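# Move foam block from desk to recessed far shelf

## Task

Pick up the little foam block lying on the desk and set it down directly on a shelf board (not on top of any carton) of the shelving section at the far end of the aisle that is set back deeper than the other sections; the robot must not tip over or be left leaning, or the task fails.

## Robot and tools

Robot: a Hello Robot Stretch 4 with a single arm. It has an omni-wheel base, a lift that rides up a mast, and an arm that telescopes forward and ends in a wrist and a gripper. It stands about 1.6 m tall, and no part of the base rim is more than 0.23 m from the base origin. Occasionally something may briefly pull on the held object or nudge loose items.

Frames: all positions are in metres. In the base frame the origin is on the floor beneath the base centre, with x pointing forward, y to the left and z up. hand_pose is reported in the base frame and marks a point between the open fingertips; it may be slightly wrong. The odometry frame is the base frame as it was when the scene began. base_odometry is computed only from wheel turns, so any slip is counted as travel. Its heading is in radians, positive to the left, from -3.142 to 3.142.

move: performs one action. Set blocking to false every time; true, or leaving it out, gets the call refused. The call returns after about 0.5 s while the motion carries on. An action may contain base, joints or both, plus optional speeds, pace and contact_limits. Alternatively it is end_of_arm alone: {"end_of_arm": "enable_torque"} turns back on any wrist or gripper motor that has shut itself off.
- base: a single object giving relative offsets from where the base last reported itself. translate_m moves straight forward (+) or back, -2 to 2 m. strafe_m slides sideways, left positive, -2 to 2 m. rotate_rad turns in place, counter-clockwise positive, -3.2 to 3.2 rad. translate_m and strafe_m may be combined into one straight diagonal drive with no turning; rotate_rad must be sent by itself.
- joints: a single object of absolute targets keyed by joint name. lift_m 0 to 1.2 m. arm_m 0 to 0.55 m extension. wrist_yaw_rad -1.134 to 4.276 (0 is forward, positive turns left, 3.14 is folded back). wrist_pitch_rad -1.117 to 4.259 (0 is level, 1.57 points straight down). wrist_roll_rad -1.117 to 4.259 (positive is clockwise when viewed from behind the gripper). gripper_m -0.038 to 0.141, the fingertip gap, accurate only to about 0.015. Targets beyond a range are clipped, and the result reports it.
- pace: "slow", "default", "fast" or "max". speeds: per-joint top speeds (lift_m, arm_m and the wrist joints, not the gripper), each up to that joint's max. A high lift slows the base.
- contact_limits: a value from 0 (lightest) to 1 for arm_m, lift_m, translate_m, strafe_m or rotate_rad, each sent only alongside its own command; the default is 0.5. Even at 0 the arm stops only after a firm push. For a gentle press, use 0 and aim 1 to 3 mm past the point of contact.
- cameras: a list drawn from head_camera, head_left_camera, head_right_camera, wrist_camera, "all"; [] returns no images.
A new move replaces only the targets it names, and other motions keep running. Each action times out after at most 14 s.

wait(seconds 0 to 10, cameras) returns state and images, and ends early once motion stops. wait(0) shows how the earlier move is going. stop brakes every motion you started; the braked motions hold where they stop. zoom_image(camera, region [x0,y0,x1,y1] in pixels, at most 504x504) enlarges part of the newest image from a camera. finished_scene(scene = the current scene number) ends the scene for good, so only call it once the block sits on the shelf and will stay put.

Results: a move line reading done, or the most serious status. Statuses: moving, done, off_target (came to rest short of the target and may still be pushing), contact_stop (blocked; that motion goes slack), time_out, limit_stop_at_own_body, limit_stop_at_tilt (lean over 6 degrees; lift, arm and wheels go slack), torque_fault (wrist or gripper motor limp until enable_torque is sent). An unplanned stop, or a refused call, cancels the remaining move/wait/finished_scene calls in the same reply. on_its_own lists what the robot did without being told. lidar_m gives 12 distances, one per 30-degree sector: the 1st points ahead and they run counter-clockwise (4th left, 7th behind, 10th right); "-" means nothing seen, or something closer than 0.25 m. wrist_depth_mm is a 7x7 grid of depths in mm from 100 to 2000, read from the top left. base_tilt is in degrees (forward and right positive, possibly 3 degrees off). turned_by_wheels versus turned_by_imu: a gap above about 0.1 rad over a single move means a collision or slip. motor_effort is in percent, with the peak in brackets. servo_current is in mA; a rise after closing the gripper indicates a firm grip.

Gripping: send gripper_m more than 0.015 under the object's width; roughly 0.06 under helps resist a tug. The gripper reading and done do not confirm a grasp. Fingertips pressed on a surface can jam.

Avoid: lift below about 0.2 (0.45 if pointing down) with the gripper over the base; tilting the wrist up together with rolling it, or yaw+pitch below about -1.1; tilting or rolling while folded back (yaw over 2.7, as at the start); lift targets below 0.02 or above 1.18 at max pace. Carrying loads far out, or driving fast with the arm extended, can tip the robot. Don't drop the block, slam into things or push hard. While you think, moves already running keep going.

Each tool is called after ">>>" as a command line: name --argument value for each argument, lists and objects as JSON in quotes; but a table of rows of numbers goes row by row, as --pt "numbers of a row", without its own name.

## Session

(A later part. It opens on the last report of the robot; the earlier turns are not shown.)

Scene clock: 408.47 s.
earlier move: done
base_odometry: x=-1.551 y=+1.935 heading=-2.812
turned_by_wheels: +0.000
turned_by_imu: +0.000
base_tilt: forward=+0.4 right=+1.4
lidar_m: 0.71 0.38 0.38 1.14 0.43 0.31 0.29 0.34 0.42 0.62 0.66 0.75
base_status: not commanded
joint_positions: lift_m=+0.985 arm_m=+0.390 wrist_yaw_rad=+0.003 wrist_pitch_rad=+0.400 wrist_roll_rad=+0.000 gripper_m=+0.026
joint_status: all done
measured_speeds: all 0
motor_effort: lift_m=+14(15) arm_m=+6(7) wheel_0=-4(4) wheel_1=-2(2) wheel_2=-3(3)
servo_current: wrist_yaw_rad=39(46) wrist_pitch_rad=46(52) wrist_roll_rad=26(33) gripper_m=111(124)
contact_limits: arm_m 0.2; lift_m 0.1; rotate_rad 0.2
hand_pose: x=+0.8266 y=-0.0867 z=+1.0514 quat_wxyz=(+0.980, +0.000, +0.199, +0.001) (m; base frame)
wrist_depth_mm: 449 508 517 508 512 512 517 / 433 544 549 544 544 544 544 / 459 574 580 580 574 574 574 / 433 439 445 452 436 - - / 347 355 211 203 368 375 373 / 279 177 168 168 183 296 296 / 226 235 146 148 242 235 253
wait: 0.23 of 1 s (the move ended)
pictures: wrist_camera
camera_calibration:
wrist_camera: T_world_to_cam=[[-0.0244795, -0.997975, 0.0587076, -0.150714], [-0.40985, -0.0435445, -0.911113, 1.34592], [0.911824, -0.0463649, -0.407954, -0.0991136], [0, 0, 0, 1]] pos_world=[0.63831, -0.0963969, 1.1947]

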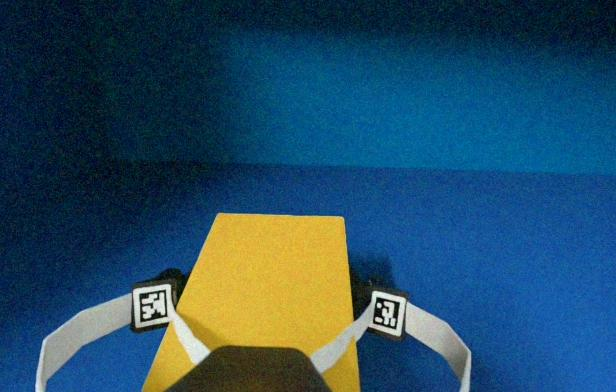

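>>> move --joints '{"lift_m": 0.979}' --pace "slow" --blocking false --cameras '[]' --contact_limits '{"lift_m": 0.1}'

>>> wait --seconds 0.8 --cameras '[]'

>>> move --joints '{"lift_m": 0.974}' --pace "slow" --blocking false --cameras '[]' --contact_limits '{"lift_m": 0.1}'

>>> wait --seconds 0.8 --cameras '["wrist_camera"]'

Scene clock: 425.17 s.
move: moving
base_odometry: x=-1.551 y=+1.935 heading=-2.812
turned_by_wheels: +0.000
turned_by_imu: -0.001
base_tilt: forward=+0.4 right=+1.4
lidar_m: 0.69 0.35 0.40 1.12 0.45 0.30 0.30 0.34 0.44 0.63 0.67 0.73
base_status: not commanded
joint_positions: lift_m=+0.979 arm_m=+0.390 wrist_yaw_rad=+0.003 wrist_pitch_rad=+0.400 wrist_roll_rad=+0.000 gripper_m=+0.026
joint_status: lift_m moving
measured_speeds: all 0
motor_effort: lift_m=+12(15) arm_m=+6(7) wheel_0=-4(4) wheel_1=-2(2) wheel_2=-3(3)
servo_current: wrist_yaw_rad=39(39) wrist_pitch_rad=46(52) wrist_roll_rad=26(33) gripper_m=117(117)
contact_limits: arm_m 0.2; lift_m 0.1; rotate_rad 0.2
hand_pose: x=+0.8266 y=-0.0867 z=+1.0454 quat_wxyz=(+0.980, +0.000, +0.199, +0.001) (m; base frame)
wrist_depth_mm: 449 512 512 512 512 508 512 / 433 549 544 544 549 544 539 / 455 574 580 580 580 580 580 / 418 427 433 436 445 430 459 / 340 342 210 203 355 362 362 / 271 176 167 168 183 287 287 / 218 229 146 148 235 227 245
pictures: none
No camera images: "cameras" was empty.

Scene clock: 425.30 s.
earlier move: done
base_odometry: x=-1.551 y=+1.935 heading=-2.812
turned_by_wheels: +0.000
turned_by_imu: +0.000
base_tilt: forward=+0.4 right=+1.4
lidar_m: 0.70 0.37 0.38 1.11 0.45 0.32 0.31 0.33 0.43 0.63 0.68 0.74
base_status: not commanded
joint_positions: lift_m=+0.979 arm_m=+0.390 wrist_yaw_rad=+0.003 wrist_pitch_rad=+0.400 wrist_roll_rad=+0.000 gripper_m=+0.026
joint_status: all done
measured_speeds: all 0
motor_effort: lift_m=+14(15) arm_m=+6(7) wheel_0=-4(4) wheel_1=-2(2) wheel_2=-2(3)
servo_current: wrist_yaw_rad=26(46) wrist_pitch_rad=39(52) wrist_roll_rad=26(33) gripper_m=117(117)
contact_limits: arm_m 0.2; lift_m 0.1; rotate_rad 0.2
hand_pose: x=+0.8266 y=-0.0867 z=+1.0454 quat_wxyz=(+0.980, +0.000, +0.199, +0.001) (m; base frame)
wrist_depth_mm: 449 508 512 512 512 512 517 / 433 549 544 539 544 544 544 / 459 574 580 580 580 580 574 / 418 427 433 436 445 430 462 / 338 342 211 203 357 362 364 / 271 177 167 168 183 286 287 / 219 228 146 148 236 228 245
wait: 0.13 of 0.8 s (the move ended)
pictures: none
No camera images: "cameras" was empty.

Scene clock: 425.80 s.
move: moving
base_odometry: x=-1.551 y=+1.935 heading=-2.812
turned_by_wheels: +0.000
turned_by_imu: +0.000
base_tilt: forward=+0.4 right=+1.3
lidar_m: 0.71 0.37 0.40 1.12 0.44 0.33 0.29 0.33 0.43 0.62 0.66 0.75
base_status: not commanded
joint_positions: lift_m=+0.974 arm_m=+0.390 wrist_yaw_rad=+0.003 wrist_pitch_rad=+0.400 wrist_roll_rad=+0.000 gripper_m=+0.026
joint_status: lift_m moving
measured_speeds: all 0
motor_effort: lift_m=+15(15) arm_m=+7(7) wheel_0=-4(4) wheel_1=-2(2) wheel_2=-3(3)
servo_current: wrist_yaw_rad=33(46) wrist_pitch_rad=33(46) wrist_roll_rad=26(33) gripper_m=111(117)
contact_limits: arm_m 0.2; lift_m 0.1; rotate_rad 0.2
hand_pose: x=+0.8266 y=-0.0867 z=+1.0404 quat_wxyz=(+0.980, +0.000, +0.199, +0.001) (m; base frame)
wrist_depth_mm: 452 512 512 512 512 512 512 / 433 549 544 549 544 544 539 / 459 574 580 580 580 580 574 / 410 418 424 430 436 442 449 / 329 334 210 202 347 351 357 / 264 176 167 168 183 279 279 / 213 222 146 148 229 223 238
pictures: none
No camera images: "cameras" was empty.

Scene clock: 425.90 s.
earlier move: done
base_odometry: x=-1.551 y=+1.935 heading=-2.812
turned_by_wheels: +0.000
turned_by_imu: +0.000
base_tilt: forward=+0.4 right=+1.4
lidar_m: 0.70 0.38 0.39 1.12 0.44 0.32 0.30 0.33 0.43 0.63 0.68 0.76
base_status: not commanded
joint_positions: lift_m=+0.974 arm_m=+0.390 wrist_yaw_rad=+0.003 wrist_pitch_rad=+0.400 wrist_roll_rad=+0.000 gripper_m=+0.026
joint_status: all done
measured_speeds: all 0
motor_effort: lift_m=+14(15) arm_m=+6(7) wheel_0=-4(4) wheel_1=-2(2) wheel_2=-3(3)
servo_current: wrist_yaw_rad=39(46) wrist_pitch_rad=33(46) wrist_roll_rad=33(33) gripper_m=104(117)
contact_limits: arm_m 0.2; lift_m 0.1; rotate_rad 0.2
hand_pose: x=+0.8266 y=-0.0867 z=+1.0404 quat_wxyz=(+0.980, +0.000, +0.199, +0.001) (m; base frame)
wrist_depth_mm: 445 512 512 512 517 508 517 / 433 544 539 544 544 544 544 / 459 574 585 580 580 580 580 / 413 415 424 430 436 442 449 / 330 334 211 203 347 351 355 / 264 176 167 167 183 279 279 / 213 221 146 148 229 222 239
wait: 0.10 of 0.8 s (the move ended)
pictures: wrist_camera
camera_calibration:
wrist_camera: T_world_to_cam=[[-0.0244793, -0.997975, 0.0587076, -0.150068], [-0.40985, -0.0435446, -0.911113, 1.3359], [0.911824, -0.0463648, -0.407954, -0.103602], [0, 0, 0, 1]] pos_world=[0.638311, -0.0963969, 1.1837]

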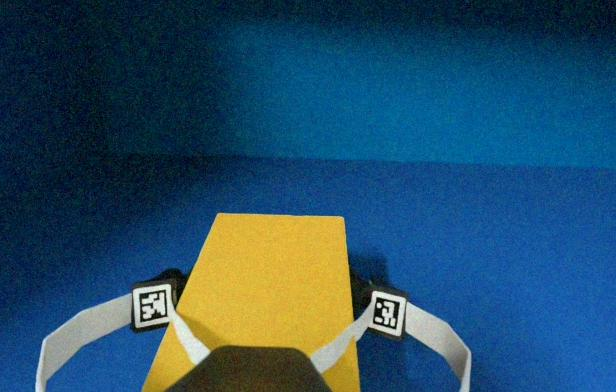

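>>> move --joints '{"lift_m": 0.970}' --pace "slow" --blocking false --cameras '[]' --contact_limits '{"lift_m": 0.05}'

>>> wait --seconds 0.8 --cameras '[]'

>>> move --joints '{"lift_m": 0.966}' --pace "slow" --blocking false --cameras '[]' --contact_limits '{"lift_m": 0.05}'

>>> wait --seconds 0.8 --cameras '[]'

Scene clock: 438.90 s.
move: moving
base_odometry: x=-1.551 y=+1.935 heading=-2.812
turned_by_wheels: +0.000
turned_by_imu: -0.001
base_tilt: forward=+0.5 right=+1.4
lidar_m: 0.71 0.37 0.40 1.15 0.46 0.33 0.31 0.34 0.45 0.62 0.65 0.76
base_status: not commanded
joint_positions: lift_m=+0.970 arm_m=+0.390 wrist_yaw_rad=+0.003 wrist_pitch_rad=+0.400 wrist_roll_rad=+0.000 gripper_m=+0.026
joint_status: lift_m moving
measured_speeds: all 0
motor_effort: lift_m=+12(14) arm_m=+6(7) wheel_0=-4(4) wheel_1=-2(2) wheel_2=-3(3)
servo_current: wrist_yaw_rad=46(46) wrist_pitch_rad=33(46) wrist_roll_rad=26(33) gripper_m=111(111)
contact_limits: arm_m 0.2; lift_m 0.05; rotate_rad 0.2
hand_pose: x=+0.8266 y=-0.0867 z=+1.0364 quat_wxyz=(+0.980, +0.000, +0.199, +0.001) (m; base frame)
wrist_depth_mm: 445 512 512 512 512 512 517 / 433 549 544 539 544 544 544 / 459 569 580 585 585 580 574 / 404 410 413 421 430 436 442 / 320 327 211 202 340 343 347 / 258 176 167 168 183 273 274 / 208 217 146 148 224 217 234
pictures: none
No camera images: "cameras" was empty.

Scene clock: 438.97 s.
earlier move: done
base_odometry: x=-1.551 y=+1.935 heading=-2.812
turned_by_wheels: +0.000
turned_by_imu: +0.000
base_tilt: forward=+0.4 right=+1.2
lidar_m: 0.68 0.36 0.39 1.14 0.43 0.30 0.28 0.33 0.43 0.63 0.66 0.73
base_status: not commanded
joint_positions: lift_m=+0.970 arm_m=+0.390 wrist_yaw_rad=+0.003 wrist_pitch_rad=+0.400 wrist_roll_rad=+0.000 gripper_m=+0.026
joint_status: all done
measured_speeds: all 0
motor_effort: lift_m=+14(14) arm_m=+6(7) wheel_0=-4(4) wheel_1=-2(2) wheel_2=-3(3)
servo_current: wrist_yaw_rad=39(46) wrist_pitch_rad=33(46) wrist_roll_rad=26(33) gripper_m=98(111)
contact_limits: arm_m 0.2; lift_m 0.05; rotate_rad 0.2
hand_pose: x=+0.8266 y=-0.0867 z=+1.0364 quat_wxyz=(+0.980, +0.000, +0.199, +0.001) (m; base frame)
wrist_depth_mm: 449 517 517 512 517 508 517 / 433 544 544 539 539 539 544 / 455 574 580 585 585 574 574 / 404 410 415 421 430 436 436 / 322 327 210 203 340 343 345 / 257 177 167 168 183 273 273 / 208 216 146 148 224 218 234
wait: 0.07 of 0.8 s (the move ended)
pictures: none
No camera images: "cameras" was empty.

Scene clock: 439.47 s.
move: moving
base_odometry: x=-1.551 y=+1.935 heading=-2.812
turned_by_wheels: +0.000
turned_by_imu: +0.000
base_tilt: forward=+0.4 right=+1.4
lidar_m: 0.71 0.36 0.39 1.13 0.45 0.34 0.31 0.34 0.42 0.62 0.69 0.75
base_status: not commanded
joint_positions: lift_m=+0.966 arm_m=+0.390 wrist_yaw_rad=+0.003 wrist_pitch_rad=+0.400 wrist_roll_rad=+0.000 gripper_m=+0.026
joint_status: lift_m moving
measured_speeds: all 0
motor_effort: lift_m=+15(15) arm_m=+7(7) wheel_0=-4(4) wheel_1=-2(2) wheel_2=-3(3)
servo_current: wrist_yaw_rad=39(46) wrist_pitch_rad=33(46) wrist_roll_rad=26(33) gripper_m=111(124)
contact_limits: arm_m 0.2; lift_m 0.05; rotate_rad 0.2
hand_pose: x=+0.8266 y=-0.0867 z=+1.0324 quat_wxyz=(+0.980, +0.000, +0.199, +0.001) (m; base frame)
wrist_depth_mm: 445 512 512 517 512 508 517 / 436 539 544 544 544 539 544 / 455 574 569 580 580 580 580 / 397 402 427 413 415 424 430 / 315 322 211 203 332 336 338 / 251 176 167 167 184 266 267 / 202 213 146 148 220 212 229
pictures: none
No camera images: "cameras" was empty.

Scene clock: 439.53 s.
earlier move: done
base_odometry: x=-1.551 y=+1.935 heading=-2.812
turned_by_wheels: +0.000
turned_by_imu: +0.000
base_tilt: forward=+0.3 right=+1.3
lidar_m: 0.71 0.38 0.39 1.11 0.45 0.34 0.31 0.33 0.44 0.62 0.66 0.73
base_status: not commanded
joint_positions: lift_m=+0.966 arm_m=+0.390 wrist_yaw_rad=+0.003 wrist_pitch_rad=+0.400 wrist_roll_rad=+0.000 gripper_m=+0.026
joint_status: all done
measured_speeds: all 0
motor_effort: lift_m=+14(15) arm_m=+6(7) wheel_0=-4(4) wheel_1=-2(2) wheel_2=-2(3)
servo_current: wrist_yaw_rad=26(46) wrist_pitch_rad=39(46) wrist_roll_rad=33(33) gripper_m=111(124)
contact_limits: arm_m 0.2; lift_m 0.05; rotate_rad 0.2
hand_pose: x=+0.8266 y=-0.0867 z=+1.0324 quat_wxyz=(+0.980, +0.000, +0.199, +0.001) (m; base frame)
wrist_depth_mm: 449 517 512 512 512 508 517 / 436 544 544 544 544 544 539 / 455 574 574 580 580 580 574 / 399 402 430 413 418 424 430 / 315 320 210 202 332 338 342 / 251 177 168 168 183 267 267 / 202 213 146 148 220 213 229
wait: 0.07 of 0.8 s (the move ended)
pictures: none
No camera images: "cameras" was empty.

>>> move --joints '{"lift_m": 0.962}' --pace "slow" --blocking false --cameras '[]' --contact_limits '{"lift_m": 0.05}'

>>> wait --seconds 0.8 --cameras '[]'

>>> move --joints '{"lift_m": 0.958}' --pace "slow" --blocking false --cameras '[]' --contact_limits '{"lift_m": 0.05}'

>>> wait --seconds 0.8 --cameras '["wrist_camera", "head_camera"]'

Scene clock: 449.70 s.
move: moving
base_odometry: x=-1.551 y=+1.935 heading=-2.812
turned_by_wheels: +0.000
turned_by_imu: -0.001
base_tilt: forward=+0.4 right=+1.4
lidar_m: 0.71 0.38 0.40 1.11 0.45 0.32 0.29 0.35 0.44 0.63 0.67 0.75
base_status: not commanded
joint_positions: lift_m=+0.963 arm_m=+0.390 wrist_yaw_rad=+0.003 wrist_pitch_rad=+0.400 wrist_roll_rad=+0.000 gripper_m=+0.026
joint_status: lift_m moving
measured_speeds: all 0
motor_effort: lift_m=+10(15) arm_m=+6(6) wheel_0=-4(4) wheel_1=-2(2) wheel_2=-2(3)
servo_current: wrist_yaw_rad=33(46) wrist_pitch_rad=46(52) wrist_roll_rad=33(33) gripper_m=98(117)
contact_limits: arm_m 0.2; lift_m 0.05; rotate_rad 0.2
hand_pose: x=+0.8266 y=-0.0867 z=+1.0285 quat_wxyz=(+0.980, +0.000, +0.199, +0.001) (m; base frame)
wrist_depth_mm: 452 512 512 512 512 517 517 / 455 544 544 544 544 544 544 / 462 574 580 580 574 580 580 / 399 402 407 413 421 427 427 / 314 320 210 203 332 334 340 / 249 175 167 167 186 266 266 / 147 211 145 147 218 211 227
pictures: none
No camera images: "cameras" was empty.

Scene clock: 449.77 s.
earlier move: done
base_odometry: x=-1.551 y=+1.935 heading=-2.812
turned_by_wheels: +0.000
turned_by_imu: +0.000
base_tilt: forward=+0.3 right=+1.3
lidar_m: 0.71 0.38 0.38 1.13 0.44 0.33 0.30 0.36 0.41 0.63 0.65 0.75
base_status: not commanded
joint_positions: lift_m=+0.963 arm_m=+0.390 wrist_yaw_rad=+0.003 wrist_pitch_rad=+0.400 wrist_roll_rad=+0.000 gripper_m=+0.026
joint_status: all done
measured_speeds: all 0
motor_effort: lift_m=+12(15) arm_m=+6(6) wheel_0=-4(4) wheel_1=-2(2) wheel_2=-2(3)
servo_current: wrist_yaw_rad=33(46) wrist_pitch_rad=39(52) wrist_roll_rad=33(33) gripper_m=104(117)
contact_limits: arm_m 0.2; lift_m 0.05; rotate_rad 0.2
hand_pose: x=+0.8266 y=-0.0867 z=+1.0285 quat_wxyz=(+0.980, +0.000, +0.199, +0.001) (m; base frame)
wrist_depth_mm: 452 512 512 512 512 512 517 / 455 544 544 549 544 544 549 / 462 574 574 580 580 580 574 / 402 402 410 413 421 427 430 / 314 319 209 204 332 334 338 / 249 175 167 167 186 266 266 / 147 211 145 147 217 211 227
wait: 0.07 of 0.8 s (the move ended)
pictures: none
No camera images: "cameras" was empty.

Scene clock: 450.27 s.
move: moving
base_odometry: x=-1.550 y=+1.935 heading=-2.812
turned_by_wheels: +0.000
turned_by_imu: +0.000
base_tilt: forward=+0.4 right=+1.5
lidar_m: 0.68 0.39 0.39 1.15 0.45 0.32 0.30 0.34 0.42 0.62 0.64 0.74
base_status: not commanded
joint_positions: lift_m=+0.959 arm_m=+0.390 wrist_yaw_rad=+0.003 wrist_pitch_rad=+0.400 wrist_roll_rad=+0.000 gripper_m=+0.026
joint_status: lift_m moving
measured_speeds: all 0
motor_effort: lift_m=+11(12) arm_m=+6(6) wheel_0=-3(4) wheel_1=-2(2) wheel_2=-3(3)
servo_current: wrist_yaw_rad=39(46) wrist_pitch_rad=46(59) wrist_roll_rad=26(33) gripper_m=98(111)
contact_limits: arm_m 0.2; lift_m 0.05; rotate_rad 0.2
hand_pose: x=+0.8266 y=-0.0867 z=+1.0246 quat_wxyz=(+0.980, +0.000, +0.199, +0.001) (m; base frame)
wrist_depth_mm: 455 512 517 508 517 512 521 / 459 539 539 549 544 549 549 / 466 580 574 580 580 580 580 / 402 404 410 421 427 430 439 / 317 322 209 203 336 340 342 / 251 174 166 167 185 267 266 / 200 211 145 147 211 211 228
pictures: none
No camera images: "cameras" was empty.

Scene clock: 450.33 s.
earlier move: done
base_odometry: x=-1.550 y=+1.935 heading=-2.812
turned_by_wheels: +0.000
turned_by_imu: +0.000
base_tilt: forward=+0.4 right=+1.3
lidar_m: 0.71 0.36 0.40 1.15 0.45 0.32 0.30 0.33 0.40 0.62 0.64 0.74
base_status: not commanded
joint_positions: lift_m=+0.959 arm_m=+0.390 wrist_yaw_rad=+0.003 wrist_pitch_rad=+0.400 wrist_roll_rad=+0.000 gripper_m=+0.026
joint_status: all done
measured_speeds: all 0
motor_effort: lift_m=+11(12) arm_m=+6(6) wheel_0=-3(4) wheel_1=-2(2) wheel_2=-2(3)
servo_current: wrist_yaw_rad=33(46) wrist_pitch_rad=39(59) wrist_roll_rad=26(33) gripper_m=91(111)
contact_limits: arm_m 0.2; lift_m 0.05; rotate_rad 0.2
hand_pose: x=+0.8266 y=-0.0867 z=+1.0246 quat_wxyz=(+0.980, +0.000, +0.199, +0.001) (m; base frame)
wrist_depth_mm: 455 512 512 517 517 517 521 / 459 544 544 544 544 549 549 / 462 580 574 580 580 580 574 / 402 407 413 421 424 433 439 / 317 320 210 202 336 340 342 / 251 174 166 167 185 266 268 / 201 211 145 147 211 211 227
wait: 0.07 of 0.8 s (the move ended)
pictures: head_camera, wrist_camera
camera_calibration:
wrist_camera: T_world_to_cam=[[-0.0244789, -0.997975, 0.0587079, -0.149144], [-0.40985, -0.043545, -0.911113, 1.32154], [0.911824, -0.0463645, -0.407955, -0.110032], [0, 0, 0, 1]] pos_world=[0.638314, -0.0963968, 1.16794]

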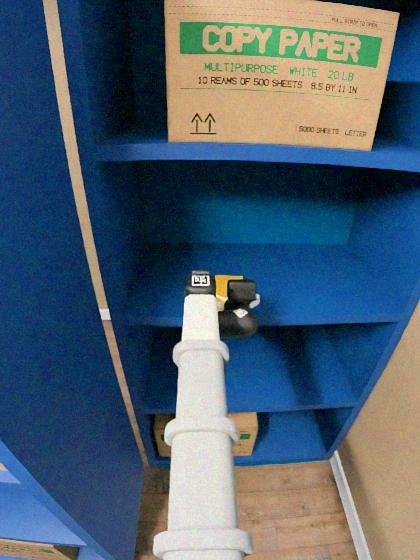

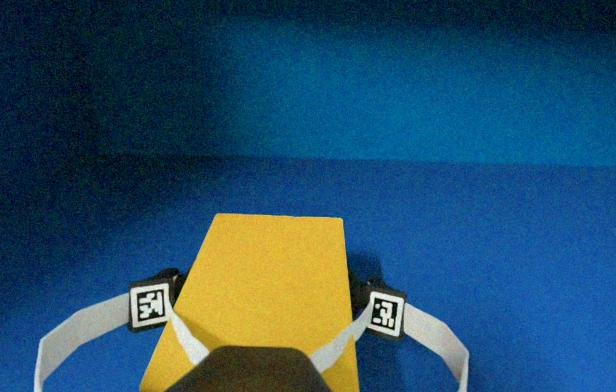

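>>> move --joints '{"lift_m": 0.963}' --pace "slow" --blocking false --cameras '[]'

>>> wait --seconds 0.6 --cameras '[]'

>>> move --joints '{"gripper_m": 0.06}' --blocking false --cameras '[]'

>>> wait --seconds 1.5 --cameras '["wrist_camera"]'

>>> move --joints '{"gripper_m": 0.135}' --blocking false --cameras '[]'

>>> wait --seconds 2 --cameras '["wrist_camera", "head_camera"]'

Scene clock: 464.17 s.
move: moving
base_odometry: x=-1.550 y=+1.935 heading=-2.812
turned_by_wheels: +0.000
turned_by_imu: -0.001
base_tilt: forward=+0.2 right=+1.5
lidar_m: 0.71 0.38 0.40 1.14 0.44 0.33 0.31 0.33 0.44 0.63 0.66 0.75
base_status: not commanded
joint_positions: lift_m=+0.963 arm_m=+0.390 wrist_yaw_rad=+0.003 wrist_pitch_rad=+0.400 wrist_roll_rad=+0.000 gripper_m=+0.026
joint_status: lift_m moving
measured_speeds: all 0
motor_effort: lift_m=+23(23) arm_m=+6(7) wheel_0=-3(3) wheel_1=-2(2) wheel_2=-3(3)
servo_current: wrist_yaw_rad=33(46) wrist_pitch_rad=39(59) wrist_roll_rad=26(33) gripper_m=104(111)
contact_limits: arm_m 0.2; rotate_rad 0.2
hand_pose: x=+0.8266 y=-0.0867 z=+1.0286 quat_wxyz=(+0.980, +0.000, +0.199, +0.001) (m; base frame)
wrist_depth_mm: 452 517 512 517 512 517 517 / 455 539 544 544 549 539 544 / 459 569 580 574 580 580 580 / 402 427 407 418 424 427 433 / 314 320 210 203 334 338 342 / 251 175 167 167 185 265 266 / 201 211 145 148 218 211 228
pictures: none
No camera images: "cameras" was empty.

Scene clock: 464.27 s.
earlier move: done
base_odometry: x=-1.550 y=+1.935 heading=-2.812
turned_by_wheels: +0.000
turned_by_imu: +0.000
base_tilt: forward=+0.4 right=+1.5
lidar_m: 0.71 0.38 0.39 1.12 0.46 0.31 0.31 0.34 0.43 0.64 0.67 0.75
base_status: not commanded
joint_positions: lift_m=+0.963 arm_m=+0.390 wrist_yaw_rad=+0.003 wrist_pitch_rad=+0.400 wrist_roll_rad=+0.000 gripper_m=+0.026
joint_status: all done
measured_speeds: all 0
motor_effort: lift_m=+23(23) arm_m=+6(7) wheel_0=-3(3) wheel_1=-2(2) wheel_2=-3(3)
servo_current: wrist_yaw_rad=33(46) wrist_pitch_rad=39(59) wrist_roll_rad=33(33) gripper_m=98(111)
contact_limits: arm_m 0.2; rotate_rad 0.2
hand_pose: x=+0.8266 y=-0.0867 z=+1.0286 quat_wxyz=(+0.980, +0.000, +0.199, +0.001) (m; base frame)
wrist_depth_mm: 452 512 512 512 517 512 521 / 455 539 539 544 544 544 544 / 462 569 580 580 580 580 585 / 402 424 407 415 421 427 433 / 314 322 209 202 332 336 342 / 251 175 167 167 185 266 266 / 201 211 146 148 219 211 228
wait: 0.10 of 0.6 s (the move ended)
pictures: none
No camera images: "cameras" was empty.

Scene clock: 464.77 s.
move: moving
base_odometry: x=-1.550 y=+1.935 heading=-2.812
turned_by_wheels: +0.000
turned_by_imu: +0.000
base_tilt: forward=+0.4 right=+1.4
lidar_m: 0.70 0.38 0.40 1.14 0.44 0.31 0.30 0.34 0.42 0.63 0.67 0.74
base_status: not commanded
joint_positions: lift_m=+0.963 arm_m=+0.390 wrist_yaw_rad=+0.003 wrist_pitch_rad=+0.400 wrist_roll_rad=+0.000 gripper_m=+0.046
joint_status: gripper_m moving
measured_speeds: all 0
motor_effort: lift_m=+23(23) arm_m=+6(7) wheel_0=-3(3) wheel_1=-2(2) wheel_2=-3(3)
servo_current: wrist_yaw_rad=33(46) wrist_pitch_rad=46(46) wrist_roll_rad=26(33) gripper_m=65(85)
contact_limits: arm_m 0.2; rotate_rad 0.2
hand_pose: x=+0.8266 y=-0.0867 z=+1.0286 quat_wxyz=(+0.980, +0.000, +0.199, +0.001) (m; base frame)
wrist_depth_mm: 459 508 517 517 512 521 525 / 466 544 544 544 549 544 549 / 469 580 569 580 580 580 580 / 407 410 413 421 424 436 436 / 319 324 213 206 340 343 345 / 254 185 169 170 187 270 270 / 210 206 143 145 220 222 230
pictures: none
No camera images: "cameras" was empty.

Scene clock: 465.40 s.
earlier move: done
base_odometry: x=-1.550 y=+1.935 heading=-2.812
turned_by_wheels: +0.000
turned_by_imu: +0.000
base_tilt: forward=+0.4 right=+1.4
lidar_m: 0.69 0.38 0.41 1.14 0.44 0.33 0.30 0.32 0.45 0.64 0.67 0.76
base_status: not commanded
joint_positions: lift_m=+0.963 arm_m=+0.390 wrist_yaw_rad=+0.003 wrist_pitch_rad=+0.400 wrist_roll_rad=+0.000 gripper_m=+0.060
joint_status: all done
measured_speeds: all 0
motor_effort: lift_m=+22(23) arm_m=+6(7) wheel_0=-3(3) wheel_1=-2(2) wheel_2=-3(3)
servo_current: wrist_yaw_rad=26(52) wrist_pitch_rad=46(46) wrist_roll_rad=26(33) gripper_m=52(91)
contact_limits: arm_m 0.2; rotate_rad 0.2
hand_pose: x=+0.8266 y=-0.0867 z=+1.0286 quat_wxyz=(+0.980, +0.000, +0.199, +0.001) (m; base frame)
wrist_depth_mm: 459 508 512 512 517 517 521 / 466 544 539 549 549 549 549 / 466 574 574 580 580 580 585 / 407 410 418 427 433 413 442 / 322 327 224 216 342 343 345 / 256 191 173 174 193 272 272 / 212 207 148 146 213 222 231
wait: 0.63 of 1.5 s (the move ended)
pictures: wrist_camera
camera_calibration:
wrist_camera: T_world_to_cam=[[-0.0244788, -0.997975, 0.0587079, -0.14938], [-0.40985, -0.043545, -0.911113, 1.32521], [0.911824, -0.0463644, -0.407954, -0.108392], [0, 0, 0, 1]] pos_world=[0.638315, -0.0963968, 1.17197]

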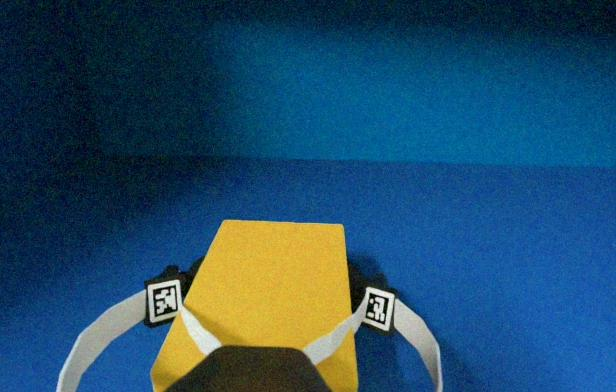

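Scene clock: 465.90 s.
move: moving
base_odometry: x=-1.550 y=+1.935 heading=-2.812
turned_by_wheels: +0.000
turned_by_imu: +0.000
base_tilt: forward=+0.3 right=+1.5
lidar_m: 0.70 0.37 0.39 1.16 0.41 0.32 0.29 0.34 0.44 0.62 0.64 0.73
base_status: not commanded
joint_positions: lift_m=+0.963 arm_m=+0.390 wrist_yaw_rad=+0.003 wrist_pitch_rad=+0.400 wrist_roll_rad=+0.000 gripper_m=+0.080
joint_status: gripper_m moving
measured_speeds: all 0
motor_effort: lift_m=+22(23) arm_m=+6(6) wheel_0=-3(3) wheel_1=-2(2) wheel_2=-3(3)
servo_current: wrist_yaw_rad=33(46) wrist_pitch_rad=46(59) wrist_roll_rad=33(33) gripper_m=91(91)
contact_limits: arm_m 0.2; rotate_rad 0.2
hand_pose: x=+0.8266 y=-0.0867 z=+1.0286 quat_wxyz=(+0.980, +0.000, +0.199, +0.001) (m; base frame)
wrist_depth_mm: 462 512 512 517 517 517 525 / 466 544 544 549 549 549 549 / 469 569 580 574 585 585 585 / 407 413 418 427 436 439 445 / 324 329 234 223 343 347 349 / 257 242 176 178 198 272 273 / 220 208 149 147 215 224 232
pictures: none
No camera images: "cameras" was empty.

Scene clock: 467.10 s.
earlier move: done
base_odometry: x=-1.550 y=+1.935 heading=-2.812
turned_by_wheels: +0.000
turned_by_imu: +0.000
base_tilt: forward=+0.3 right=+1.3
lidar_m: 0.70 0.37 0.39 1.14 0.43 0.33 0.31 0.34 0.44 0.64 0.67 0.74
base_status: not commanded
joint_positions: lift_m=+0.963 arm_m=+0.390 wrist_yaw_rad=+0.002 wrist_pitch_rad=+0.399 wrist_roll_rad=+0.000 gripper_m=+0.135
joint_status: all done
measured_speeds: all 0
motor_effort: lift_m=+21(23) arm_m=+6(7) wheel_0=-3(3) wheel_1=-2(2) wheel_2=-2(3)
servo_current: wrist_yaw_rad=39(46) wrist_pitch_rad=39(59) wrist_roll_rad=33(39) gripper_m=46(117)
contact_limits: arm_m 0.2; rotate_rad 0.2
hand_pose: x=+0.8266 y=-0.0869 z=+1.0291 quat_wxyz=(+0.980, +0.000, +0.198, +0.001) (m; base frame)
wrist_depth_mm: 466 512 508 521 517 521 525 / 473 539 539 549 549 549 549 / 452 569 574 580 580 585 585 / 424 427 433 436 445 430 433 / 332 340 242 243 351 355 362 / 263 196 180 182 196 279 281 / 224 213 153 150 227 229 236
wait: 1.20 of 2 s (the move ended)
pictures: head_camera, wrist_camera
camera_calibration:
wrist_camera: T_world_to_cam=[[-0.0252955, -0.997957, 0.0586708, -0.148888], [-0.408654, -0.0432393, -0.911664, 1.32529], [0.912339, -0.047037, -0.406726, -0.110027], [0, 0, 0, 1]] pos_world=[0.638202, -0.0964543, 1.1722]

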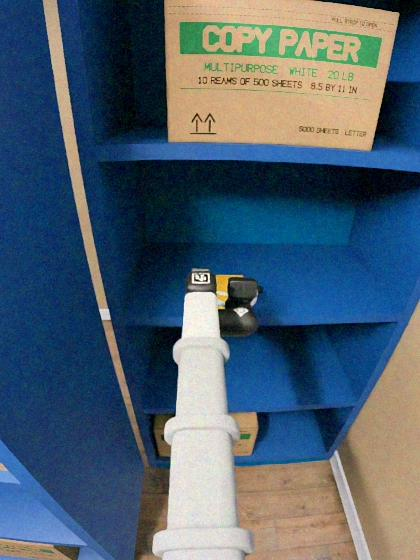

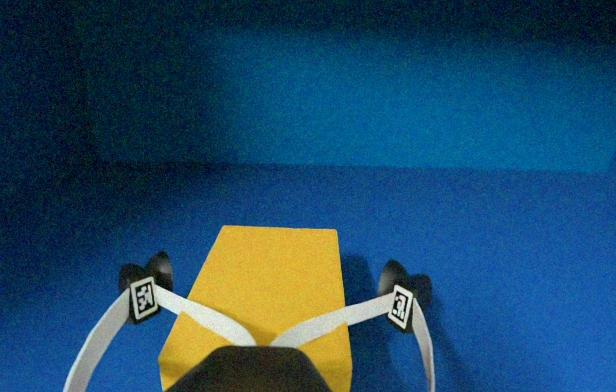

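>>> move --joints '{"lift_m": 0.966, "gripper_m": 0.141}' --pace "slow" --blocking false --cameras '[]'

>>> wait --seconds 1.5 --cameras '["wrist_camera"]'

Scene clock: 483.97 s.
move: moving
base_odometry: x=-1.550 y=+1.935 heading=-2.812
turned_by_wheels: +0.000
turned_by_imu: -0.001
base_tilt: forward=+0.3 right=+1.4
lidar_m: 0.70 0.35 0.38 1.17 0.42 0.31 0.29 0.35 0.43 0.62 0.67 0.76
base_status: not commanded
joint_positions: lift_m=+0.966 arm_m=+0.390 wrist_yaw_rad=+0.002 wrist_pitch_rad=+0.399 wrist_roll_rad=+0.000 gripper_m=+0.140
joint_status: lift_m moving; gripper_m moving
measured_speeds: all 0
motor_effort: lift_m=+21(23) arm_m=+6(6) wheel_0=-3(3) wheel_1=-2(2) wheel_2=-2(3)
servo_current: wrist_yaw_rad=33(39) wrist_pitch_rad=46(52) wrist_roll_rad=26(39) gripper_m=72(72)
contact_limits: arm_m 0.2; rotate_rad 0.2
hand_pose: x=+0.8266 y=-0.0869 z=+1.0321 quat_wxyz=(+0.980, +0.000, +0.198, +0.001) (m; base frame)
wrist_depth_mm: 466 512 512 512 521 517 525 / 469 544 539 549 549 549 554 / 452 569 574 580 580 585 585 / 421 427 433 436 445 430 459 / 332 338 244 244 351 355 359 / 264 247 182 184 201 279 281 / 225 212 155 152 228 229 238
pictures: none
No camera images: "cameras" was empty.

Scene clock: 484.33 s.
earlier move: done
base_odometry: x=-1.550 y=+1.935 heading=-2.812
turned_by_wheels: +0.000
turned_by_imu: +0.000
base_tilt: forward=+0.5 right=+1.4
lidar_m: 0.72 0.40 0.38 1.14 0.43 0.33 0.28 0.34 0.42 0.62 0.65 0.75
base_status: not commanded
joint_positions: lift_m=+0.966 arm_m=+0.390 wrist_yaw_rad=+0.002 wrist_pitch_rad=+0.399 wrist_roll_rad=+0.000 gripper_m=+0.141
joint_status: all done
measured_speeds: all 0
motor_effort: lift_m=+22(23) arm_m=+6(6) wheel_0=-3(3) wheel_1=-2(2) wheel_2=-3(3)
servo_current: wrist_yaw_rad=33(46) wrist_pitch_rad=39(52) wrist_roll_rad=26(39) gripper_m=52(72)
contact_limits: arm_m 0.2; rotate_rad 0.2
hand_pose: x=+0.8266 y=-0.0869 z=+1.0321 quat_wxyz=(+0.980, +0.000, +0.198, +0.001) (m; base frame)
wrist_depth_mm: 466 512 517 517 517 521 521 / 473 539 544 544 549 549 554 / 452 569 574 580 580 585 580 / 421 427 433 439 445 427 462 / 330 338 243 244 351 355 359 / 264 248 182 184 201 279 281 / 224 213 155 152 228 229 237
wait: 0.37 of 1.5 s (the move ended)
pictures: wrist_camera
camera_calibration:
wrist_camera: T_world_to_cam=[[-0.0252955, -0.997957, 0.0586708, -0.14906], [-0.408652, -0.0432394, -0.911665, 1.32796], [0.912339, -0.047037, -0.406724, -0.108838], [0, 0, 0, 1]] pos_world=[0.638202, -0.0964543, 1.17514]

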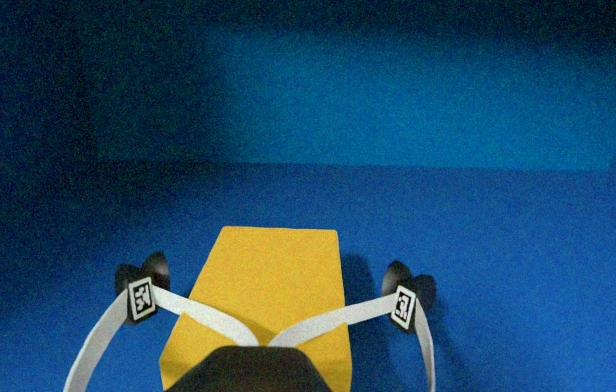

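>>> move --joints '{"arm_m": 0.05}' --speeds '{"arm_m": 0.12}' --contact_limits '{"arm_m": 0.2}' --blocking false --cameras '[]'

>>> wait --seconds 4 --cameras '["wrist_camera", "head_camera"]'

Scene clock: 490.03 s.
move: moving
base_odometry: x=-1.550 y=+1.935 heading=-2.812
turned_by_wheels: +0.000
turned_by_imu: -0.001
base_tilt: forward=+0.4 right=+1.5
lidar_m: 0.69 0.36 0.37 1.14 0.46 0.32 0.30 0.32 0.45 0.60 0.67 0.74
base_status: not commanded
joint_positions: lift_m=+0.966 arm_m=+0.347 wrist_yaw_rad=+0.002 wrist_pitch_rad=+0.397 wrist_roll_rad=+0.000 gripper_m=+0.141
joint_status: arm_m moving
measured_speeds: translate_m=+0.000 strafe_m=+0.000 rotate_rad=+0.000 lift_m=+0.000 arm_m=-0.120 wrist_yaw_rad=+0.000 wrist_pitch_rad=+0.000 wrist_roll_rad=+0.000
motor_effort: lift_m=+21(22) arm_m=-5(10) wheel_0=-3(3) wheel_1=-2(2) wheel_2=-3(3)
servo_current: wrist_yaw_rad=33(46) wrist_pitch_rad=26(52) wrist_roll_rad=26(33) gripper_m=39(46)
contact_limits: arm_m 0.2; rotate_rad 0.2
hand_pose: x=+0.7838 y=-0.0869 z=+1.0326 quat_wxyz=(+0.980, +0.000, +0.197, +0.001) (m; base frame)
wrist_depth_mm: 462 544 549 554 549 559 559 / 466 574 580 585 585 585 585 / 452 609 615 609 621 621 621 / 430 433 231 225 455 436 - / 340 347 199 200 362 362 366 / 268 191 179 179 200 283 285 / 221 224 165 165 224 232 241
pictures: none
No camera images: "cameras" was empty.

Scene clock: 492.93 s.
earlier move: done
base_odometry: x=-1.550 y=+1.935 heading=-2.812
turned_by_wheels: +0.000
turned_by_imu: -0.001
base_tilt: forward=+0.3 right=+1.5
lidar_m: 0.69 0.37 0.40 1.12 0.45 0.33 0.30 0.35 0.42 0.62 0.65 0.74
base_status: not commanded
joint_positions: lift_m=+0.966 arm_m=+0.050 wrist_yaw_rad=+0.002 wrist_pitch_rad=+0.400 wrist_roll_rad=+0.000 gripper_m=+0.141
joint_status: all done
measured_speeds: all 0
motor_effort: lift_m=+21(22) arm_m=-6(10) wheel_0=-3(3) wheel_1=-2(2) wheel_2=-3(3)
servo_current: wrist_yaw_rad=33(46) wrist_pitch_rad=39(59) wrist_roll_rad=20(33) gripper_m=46(52)
contact_limits: arm_m 0.2; rotate_rad 0.2
hand_pose: x=+0.4870 y=-0.0869 z=+1.0319 quat_wxyz=(+0.980, +0.000, +0.198, +0.001) (m; base frame)
wrist_depth_mm: 462 - - - - - - / 469 - - - - - - / 477 - - 484 - - - / 492 - - - - - - / 517 - - - - - - / 492 189 172 - 195 904 - / - 741 741 - 759 768 -
wait: 2.90 of 4 s (the move ended)
pictures: head_camera, wrist_camera
camera_calibration:
wrist_camera: T_world_to_cam=[[-0.0252368, -0.997957, 0.0586982, -0.157697], [-0.409564, -0.0432414, -0.911256, 1.189], [0.911932, -0.0470378, -0.407635, 0.202109], [0, 0, 0, 1]] pos_world=[0.298681, -0.0964542, 1.17513]

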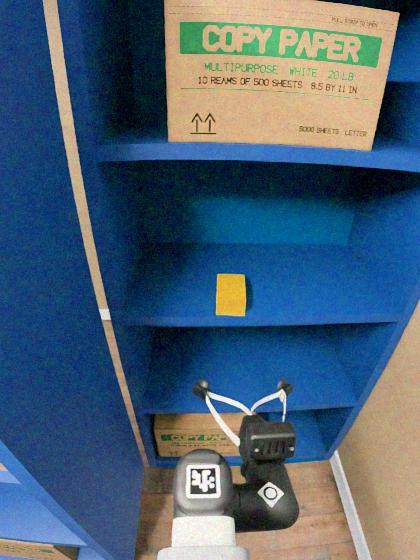

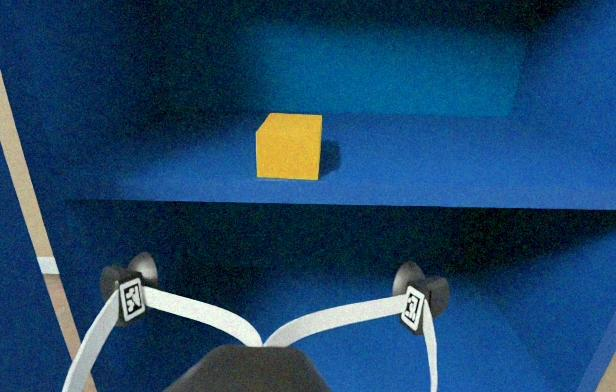

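>>> zoom_image --camera "wrist_camera" --region '[200, 90, 400, 230]'

>>> zoom_image --camera "head_camera" --region '[160, 230, 310, 350]'

Scaled by 2.520.

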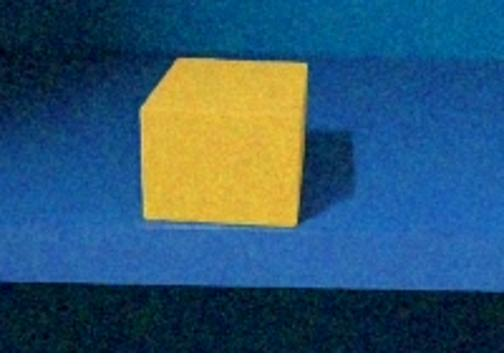

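Scaled by 3.360 from the camera's 420x560 image, which has a finer 1200x1600 frame.

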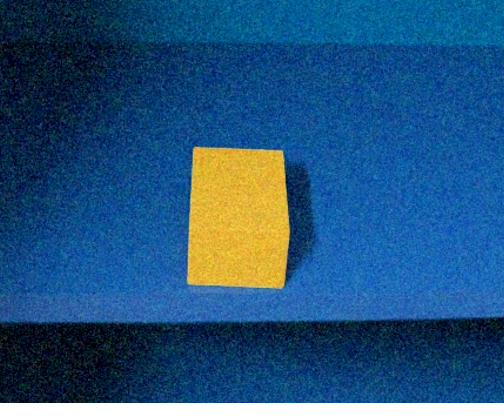

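>>> move --joints '{"lift_m": 0.983, "gripper_m": 0.0}' --blocking false --cameras '[]'

>>> wait --seconds 1.5 --cameras '[]'

>>> move --joints '{"arm_m": 0.24}' --speeds '{"arm_m": 0.2}' --contact_limits '{"arm_m": 0.1}' --blocking false --cameras '[]'

>>> wait --seconds 2.5 --cameras '["wrist_camera", "head_camera"]'

Scene clock: 540.93 s.
move: moving
base_odometry: x=-1.550 y=+1.935 heading=-2.812
turned_by_wheels: +0.000
turned_by_imu: -0.001
base_tilt: forward=+0.3 right=+1.5
lidar_m: 0.71 0.38 0.37 1.13 0.44 0.33 0.32 0.32 0.42 0.64 0.66 0.75
base_status: not commanded
joint_positions: lift_m=+0.983 arm_m=+0.050 wrist_yaw_rad=+0.002 wrist_pitch_rad=+0.400 wrist_roll_rad=+0.000 gripper_m=+0.129
joint_status: lift_m moving; gripper_m moving
measured_speeds: all 0
motor_effort: lift_m=+22(26) arm_m=-6(6) wheel_0=-3(3) wheel_1=-2(2) wheel_2=-2(3)
servo_current: wrist_yaw_rad=39(39) wrist_pitch_rad=39(46) wrist_roll_rad=26(26) gripper_m=72(85)
contact_limits: arm_m 0.2; rotate_rad 0.2
hand_pose: x=+0.4870 y=-0.0869 z=+1.0486 quat_wxyz=(+0.980, +0.000, +0.198, +0.001) (m; base frame)
wrist_depth_mm: 459 - - - - - - / 466 - - - - 866 - / 469 - - 504 - - - / 492 - - - - - - / 517 - - - - 1042 - / 496 187 171 - 195 960 - / - 732 - - 759 788 -
pictures: none
No camera images: "cameras" was empty.

Scene clock: 542.43 s.
earlier move: moving
base_odometry: x=-1.550 y=+1.935 heading=-2.812
turned_by_wheels: +0.000
turned_by_imu: +0.000
base_tilt: forward=+0.3 right=+1.3
lidar_m: 0.69 0.37 0.39 1.12 0.43 0.31 0.29 0.33 0.42 0.64 0.68 0.76
base_status: not commanded
joint_positions: lift_m=+0.983 arm_m=+0.050 wrist_yaw_rad=+0.002 wrist_pitch_rad=+0.400 wrist_roll_rad=+0.000 gripper_m=+0.001
joint_status: gripper_m moving; the others done
measured_speeds: all 0
motor_effort: lift_m=+24(26) arm_m=-6(6) wheel_0=-3(3) wheel_1=-2(2) wheel_2=-3(3)
servo_current: wrist_yaw_rad=39(46) wrist_pitch_rad=33(52) wrist_roll_rad=26(39) gripper_m=117(150)
contact_limits: arm_m 0.2; rotate_rad 0.2
hand_pose: x=+0.4870 y=-0.0869 z=+1.0486 quat_wxyz=(+0.980, +0.000, +0.198, +0.001) (m; base frame)
wrist_depth_mm: 466 - - - - - - / 466 - - - - 866 - / 473 - - 500 - - - / 492 - - - - - - / 517 - - - - 1042 - / 492 - 186 189 - 960 - / - 122 - - 154 778 -
wait: 1.50 s; no rest
pictures: none
No camera images: "cameras" was empty.

Scene clock: 542.93 s.
move: moving
base_odometry: x=-1.550 y=+1.935 heading=-2.812
turned_by_wheels: +0.000
turned_by_imu: +0.000
base_tilt: forward=+0.3 right=+1.5
lidar_m: 0.72 0.36 0.37 1.13 0.44 0.32 0.28 0.32 0.45 0.61 0.68 0.74
base_status: not commanded
joint_positions: lift_m=+0.983 arm_m=+0.102 wrist_yaw_rad=+0.002 wrist_pitch_rad=+0.400 wrist_roll_rad=+0.000 gripper_m=+0.001
joint_status: arm_m moving; the others done
measured_speeds: translate_m=+0.000 strafe_m=+0.000 rotate_rad=+0.000 lift_m=+0.000 arm_m=+0.198 wrist_yaw_rad=+0.000 wrist_pitch_rad=+0.000 wrist_roll_rad=+0.000
motor_effort: lift_m=+24(24) arm_m=+7(10) wheel_0=-3(3) wheel_1=-2(2) wheel_2=-3(3)
servo_current: wrist_yaw_rad=33(39) wrist_pitch_rad=39(52) wrist_roll_rad=33(33) gripper_m=65(65)
contact_limits: arm_m 0.1; rotate_rad 0.2
hand_pose: x=+0.5390 y=-0.0869 z=+1.0486 quat_wxyz=(+0.980, +0.000, +0.198, +0.001) (m; base frame)
wrist_depth_mm: 462 - 788 788 778 778 - / 469 - - - - - - / 449 - - 459 - - - / 455 452 449 452 459 - - / 480 - - 466 - - - / 508 - 187 189 - 946 - / - 123 - - 154 778 -
pictures: none
No camera images: "cameras" was empty.

Scene clock: 544.17 s.
earlier move: done
base_odometry: x=-1.550 y=+1.935 heading=-2.812
turned_by_wheels: +0.000
turned_by_imu: +0.000
base_tilt: forward=+0.3 right=+1.3
lidar_m: 0.70 0.38 0.39 1.17 0.43 0.31 0.28 0.32 0.44 0.63 0.67 0.73
base_status: not commanded
joint_positions: lift_m=+0.983 arm_m=+0.240 wrist_yaw_rad=+0.002 wrist_pitch_rad=+0.400 wrist_roll_rad=+0.000 gripper_m=+0.001
joint_status: all done
measured_speeds: all 0
motor_effort: lift_m=+24(24) arm_m=+6(10) wheel_0=-3(3) wheel_1=-2(2) wheel_2=-3(3)
servo_current: wrist_yaw_rad=26(46) wrist_pitch_rad=46(65) wrist_roll_rad=20(33) gripper_m=52(65)
contact_limits: arm_m 0.1; rotate_rad 0.2
hand_pose: x=+0.6765 y=-0.0869 z=+1.0486 quat_wxyz=(+0.980, +0.000, +0.198, +0.001) (m; base frame)
wrist_depth_mm: 449 647 654 654 654 654 654 / 433 691 691 699 691 691 683 / 459 - 732 723 732 723 715 / 430 433 415 332 455 436 - / 345 351 338 307 366 368 370 / 421 317 189 189 322 322 324 / 442 123 - - 154 778 -
wait: 1.23 of 2.5 s (the move ended)
pictures: head_camera, wrist_camera
camera_calibration:
wrist_camera: T_world_to_cam=[[-0.0252358, -0.997957, 0.0586991, -0.153897], [-0.409589, -0.0432413, -0.911245, 1.28187], [0.911921, -0.0470384, -0.407661, 0.0361043], [0, 0, 0, 1]] pos_world=[0.488233, -0.0964542, 1.19185]

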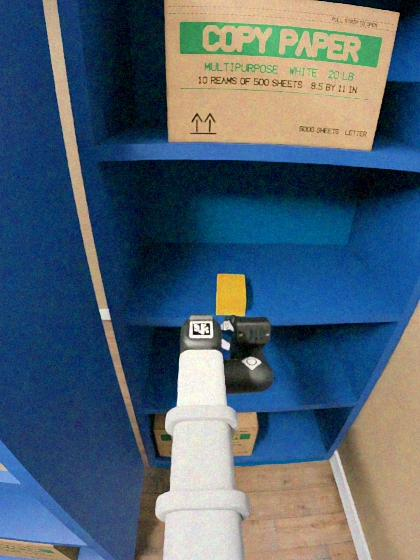

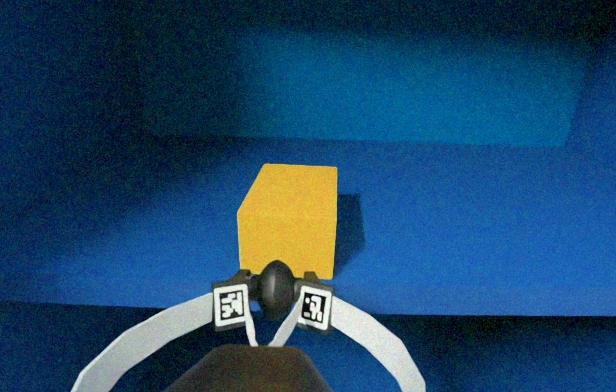

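>>> move --joints '{"arm_m": 0.33}' --speeds '{"arm_m": 0.06}' --contact_limits '{"arm_m": 0.2}' --blocking false --cameras '[]'

>>> wait --seconds 4 --cameras '["wrist_camera"]'

Scene clock: 552.03 s.
move: moving
base_odometry: x=-1.550 y=+1.935 heading=-2.812
turned_by_wheels: +0.000
turned_by_imu: -0.001
base_tilt: forward=+0.3 right=+1.4
lidar_m: 0.70 0.38 0.39 1.16 0.41 0.32 0.29 0.34 0.43 0.64 0.67 0.75
base_status: not commanded
joint_positions: lift_m=+0.983 arm_m=+0.266 wrist_yaw_rad=+0.002 wrist_pitch_rad=+0.400 wrist_roll_rad=+0.000 gripper_m=+0.001
joint_status: arm_m moving
measured_speeds: translate_m=+0.000 strafe_m=+0.000 rotate_rad=+0.000 lift_m=+0.000 arm_m=+0.060 wrist_yaw_rad=+0.000 wrist_pitch_rad=+0.000 wrist_roll_rad=+0.000
motor_effort: lift_m=+24(24) arm_m=+6(10) wheel_0=-3(3) wheel_1=-2(2) wheel_2=-2(3)
servo_current: wrist_yaw_rad=33(46) wrist_pitch_rad=52(52) wrist_roll_rad=33(33) gripper_m=59(65)
contact_limits: arm_m 0.2; rotate_rad 0.2
hand_pose: x=+0.7027 y=-0.0869 z=+1.0486 quat_wxyz=(+0.980, +0.000, +0.198, +0.001) (m; base frame)
wrist_depth_mm: 459 627 627 634 640 634 647 / 466 661 668 676 668 676 668 / 469 - 699 707 707 707 699 / 430 433 415 334 455 436 - / 345 349 324 282 364 368 370 / 300 297 187 189 303 306 309 / 452 123 - - 154 778 -
pictures: none
No camera images: "cameras" was empty.

Scene clock: 553.47 s.
earlier move: done
base_odometry: x=-1.550 y=+1.935 heading=-2.812
turned_by_wheels: +0.000
turned_by_imu: +0.000
base_tilt: forward=+0.4 right=+1.4
lidar_m: 0.71 0.37 0.38 1.13 0.45 0.33 0.29 0.33 0.42 0.61 0.67 0.76
base_status: not commanded
joint_positions: lift_m=+0.983 arm_m=+0.330 wrist_yaw_rad=+0.002 wrist_pitch_rad=+0.400 wrist_roll_rad=+0.000 gripper_m=+0.001
joint_status: all done
measured_speeds: all 0
motor_effort: lift_m=+24(24) arm_m=+6(10) wheel_0=-3(3) wheel_1=-2(2) wheel_2=-3(3)
servo_current: wrist_yaw_rad=33(46) wrist_pitch_rad=46(52) wrist_roll_rad=33(33) gripper_m=52(65)
contact_limits: arm_m 0.2; rotate_rad 0.2
hand_pose: x=+0.7665 y=-0.0869 z=+1.0486 quat_wxyz=(+0.980, +0.000, +0.198, +0.001) (m; base frame)
wrist_depth_mm: 459 564 564 569 574 574 580 / 462 597 603 609 609 603 609 / 466 634 640 647 634 640 647 / 430 436 418 310 455 436 - / 345 347 274 248 366 368 373 / 276 281 188 189 301 291 293 / 236 124 252 247 238 249 250
wait: 1.43 of 4 s (the move ended)
pictures: wrist_camera
camera_calibration:
wrist_camera: T_world_to_cam=[[-0.0252355, -0.997957, 0.058699, -0.151626], [-0.409589, -0.0432414, -0.911245, 1.31874], [0.911921, -0.0470382, -0.407661, -0.0459663], [0, 0, 0, 1]] pos_world=[0.578231, -0.0964542, 1.19185]

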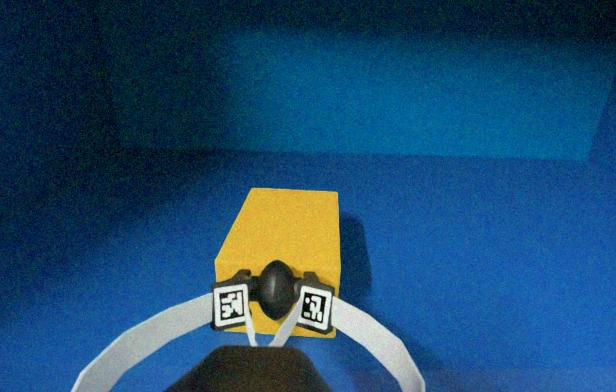

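>>> move --joints '{"arm_m": 0.375}' --speeds '{"arm_m": 0.06}' --contact_limits '{"arm_m": 0.2}' --blocking false --cameras '[]'

>>> wait --seconds 2 --cameras '[]'

>>> move --joints '{"arm_m": 0.1}' --speeds '{"arm_m": 0.2}' --contact_limits '{"arm_m": 0.2}' --blocking false --cameras '[]'

>>> wait --seconds 2 --cameras '["wrist_camera", "head_camera"]'

Scene clock: 563.77 s.
move: moving
base_odometry: x=-1.550 y=+1.935 heading=-2.812
turned_by_wheels: +0.000
turned_by_imu: -0.001
base_tilt: forward=+0.4 right=+1.4
lidar_m: 0.70 0.38 0.40 1.12 0.46 0.32 0.30 0.34 0.43 0.62 0.66 0.74
base_status: not commanded
joint_positions: lift_m=+0.983 arm_m=+0.356 wrist_yaw_rad=+0.002 wrist_pitch_rad=+0.400 wrist_roll_rad=+0.000 gripper_m=+0.001
joint_status: arm_m moving
measured_speeds: translate_m=+0.000 strafe_m=+0.000 rotate_rad=+0.000 lift_m=+0.000 arm_m=+0.060 wrist_yaw_rad=+0.000 wrist_pitch_rad=+0.000 wrist_roll_rad=+0.000
motor_effort: lift_m=+24(24) arm_m=+7(10) wheel_0=-3(3) wheel_1=-2(2) wheel_2=-2(3)
servo_current: wrist_yaw_rad=39(46) wrist_pitch_rad=52(52) wrist_roll_rad=33(33) gripper_m=52(72)
contact_limits: arm_m 0.2; rotate_rad 0.2
hand_pose: x=+0.7927 y=-0.0869 z=+1.0486 quat_wxyz=(+0.980, +0.000, +0.198, +0.001) (m; base frame)
wrist_depth_mm: 462 544 549 544 549 549 554 / 466 574 580 580 580 585 580 / 449 609 615 609 621 615 621 / 427 436 418 310 455 439 - / 345 351 274 249 362 368 373 / 276 279 189 190 301 291 293 / 236 132 252 247 224 241 250
pictures: none
No camera images: "cameras" was empty.

Scene clock: 564.47 s.
earlier move: done
base_odometry: x=-1.550 y=+1.935 heading=-2.812
turned_by_wheels: +0.000
turned_by_imu: +0.000
base_tilt: forward=+0.2 right=+1.3
lidar_m: 0.70 0.38 0.40 1.11 0.45 0.33 0.31 0.35 0.42 0.63 0.67 0.74
base_status: not commanded
joint_positions: lift_m=+0.983 arm_m=+0.375 wrist_yaw_rad=+0.002 wrist_pitch_rad=+0.400 wrist_roll_rad=+0.000 gripper_m=+0.001
joint_status: all done
measured_speeds: all 0
motor_effort: lift_m=+24(24) arm_m=+7(10) wheel_0=-3(3) wheel_1=-2(2) wheel_2=-3(3)
servo_current: wrist_yaw_rad=33(46) wrist_pitch_rad=46(52) wrist_roll_rad=33(33) gripper_m=65(72)
contact_limits: arm_m 0.2; rotate_rad 0.2
hand_pose: x=+0.8115 y=-0.0869 z=+1.0486 quat_wxyz=(+0.980, +0.000, +0.198, +0.001) (m; base frame)
wrist_depth_mm: 459 525 530 525 525 530 535 / 462 559 564 564 564 559 564 / 469 591 597 597 597 597 603 / 430 433 418 310 455 439 - / 343 349 320 248 364 368 373 / 277 279 189 189 300 291 294 / 235 132 253 247 224 240 250
wait: 0.70 of 2 s (the move ended)
pictures: none
No camera images: "cameras" was empty.

Scene clock: 564.97 s.
move: moving
base_odometry: x=-1.550 y=+1.935 heading=-2.812
turned_by_wheels: +0.000
turned_by_imu: +0.000
base_tilt: forward=+0.4 right=+1.3
lidar_m: 0.71 0.37 0.39 1.13 0.43 0.32 0.29 0.32 0.44 0.62 0.66 0.75
base_status: not commanded
joint_positions: lift_m=+0.983 arm_m=+0.323 wrist_yaw_rad=+0.002 wrist_pitch_rad=+0.400 wrist_roll_rad=+0.000 gripper_m=+0.001
joint_status: arm_m moving
measured_speeds: translate_m=+0.000 strafe_m=+0.000 rotate_rad=+0.000 lift_m=+0.000 arm_m=-0.198 wrist_yaw_rad=+0.000 wrist_pitch_rad=+0.000 wrist_roll_rad=+0.000
motor_effort: lift_m=+24(24) arm_m=-8(10) wheel_0=-3(3) wheel_1=-2(2) wheel_2=-3(3)
servo_current: wrist_yaw_rad=39(46) wrist_pitch_rad=39(59) wrist_roll_rad=26(33) gripper_m=65(72)
contact_limits: arm_m 0.2; rotate_rad 0.2
hand_pose: x=+0.7595 y=-0.0869 z=+1.0486 quat_wxyz=(+0.980, +0.000, +0.198, +0.001) (m; base frame)
wrist_depth_mm: 449 574 574 574 574 569 574 / 430 609 609 609 603 603 603 / 459 640 640 640 640 640 640 / 430 436 418 330 452 436 - / 345 351 338 282 366 368 370 / 277 279 188 189 301 293 293 / 238 132 252 247 237 249 250
pictures: none
No camera images: "cameras" was empty.

Scene clock: 566.63 s.
earlier move: done
base_odometry: x=-1.550 y=+1.935 heading=-2.812
turned_by_wheels: +0.000
turned_by_imu: +0.000
base_tilt: forward=+0.2 right=+1.5
lidar_m: 0.70 0.37 0.41 1.11 0.43 0.32 0.30 0.32 0.42 0.63 0.65 0.75
base_status: not commanded
joint_positions: lift_m=+0.983 arm_m=+0.100 wrist_yaw_rad=+0.002 wrist_pitch_rad=+0.400 wrist_roll_rad=+0.000 gripper_m=+0.001
joint_status: all done
measured_speeds: all 0
motor_effort: lift_m=+24(24) arm_m=-6(10) wheel_0=-3(3) wheel_1=-2(2) wheel_2=-3(3)
servo_current: wrist_yaw_rad=33(46) wrist_pitch_rad=46(59) wrist_roll_rad=26(33) gripper_m=59(72)
contact_limits: arm_m 0.2; rotate_rad 0.2
hand_pose: x=+0.5370 y=-0.0869 z=+1.0486 quat_wxyz=(+0.980, +0.000, +0.198, +0.001) (m; base frame)
wrist_depth_mm: 466 - 788 788 778 788 - / 469 - - - - - - / 449 - - 500 - - - / 445 449 449 455 459 455 - / 477 - - 459 - 976 - / 508 - 186 190 - 960 - / - 123 - - 154 778 -
wait: 1.67 of 2 s (the move ended)
pictures: head_camera, wrist_camera
camera_calibration:
wrist_camera: T_world_to_cam=[[-0.0252356, -0.997957, 0.058699, -0.157418], [-0.409589, -0.0432413, -0.911245, 1.22472], [0.911921, -0.0470383, -0.407661, 0.163355], [0, 0, 0, 1]] pos_world=[0.348693, -0.0964542, 1.19185]

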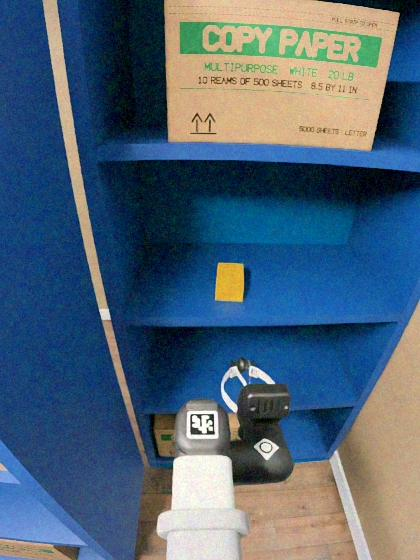

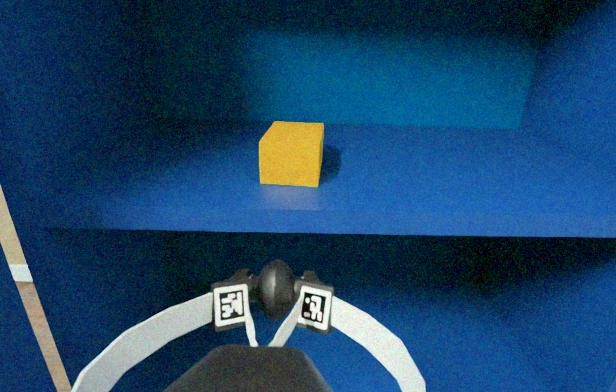

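>>> finished_scene --scene 1

The scene is finished: the task was done.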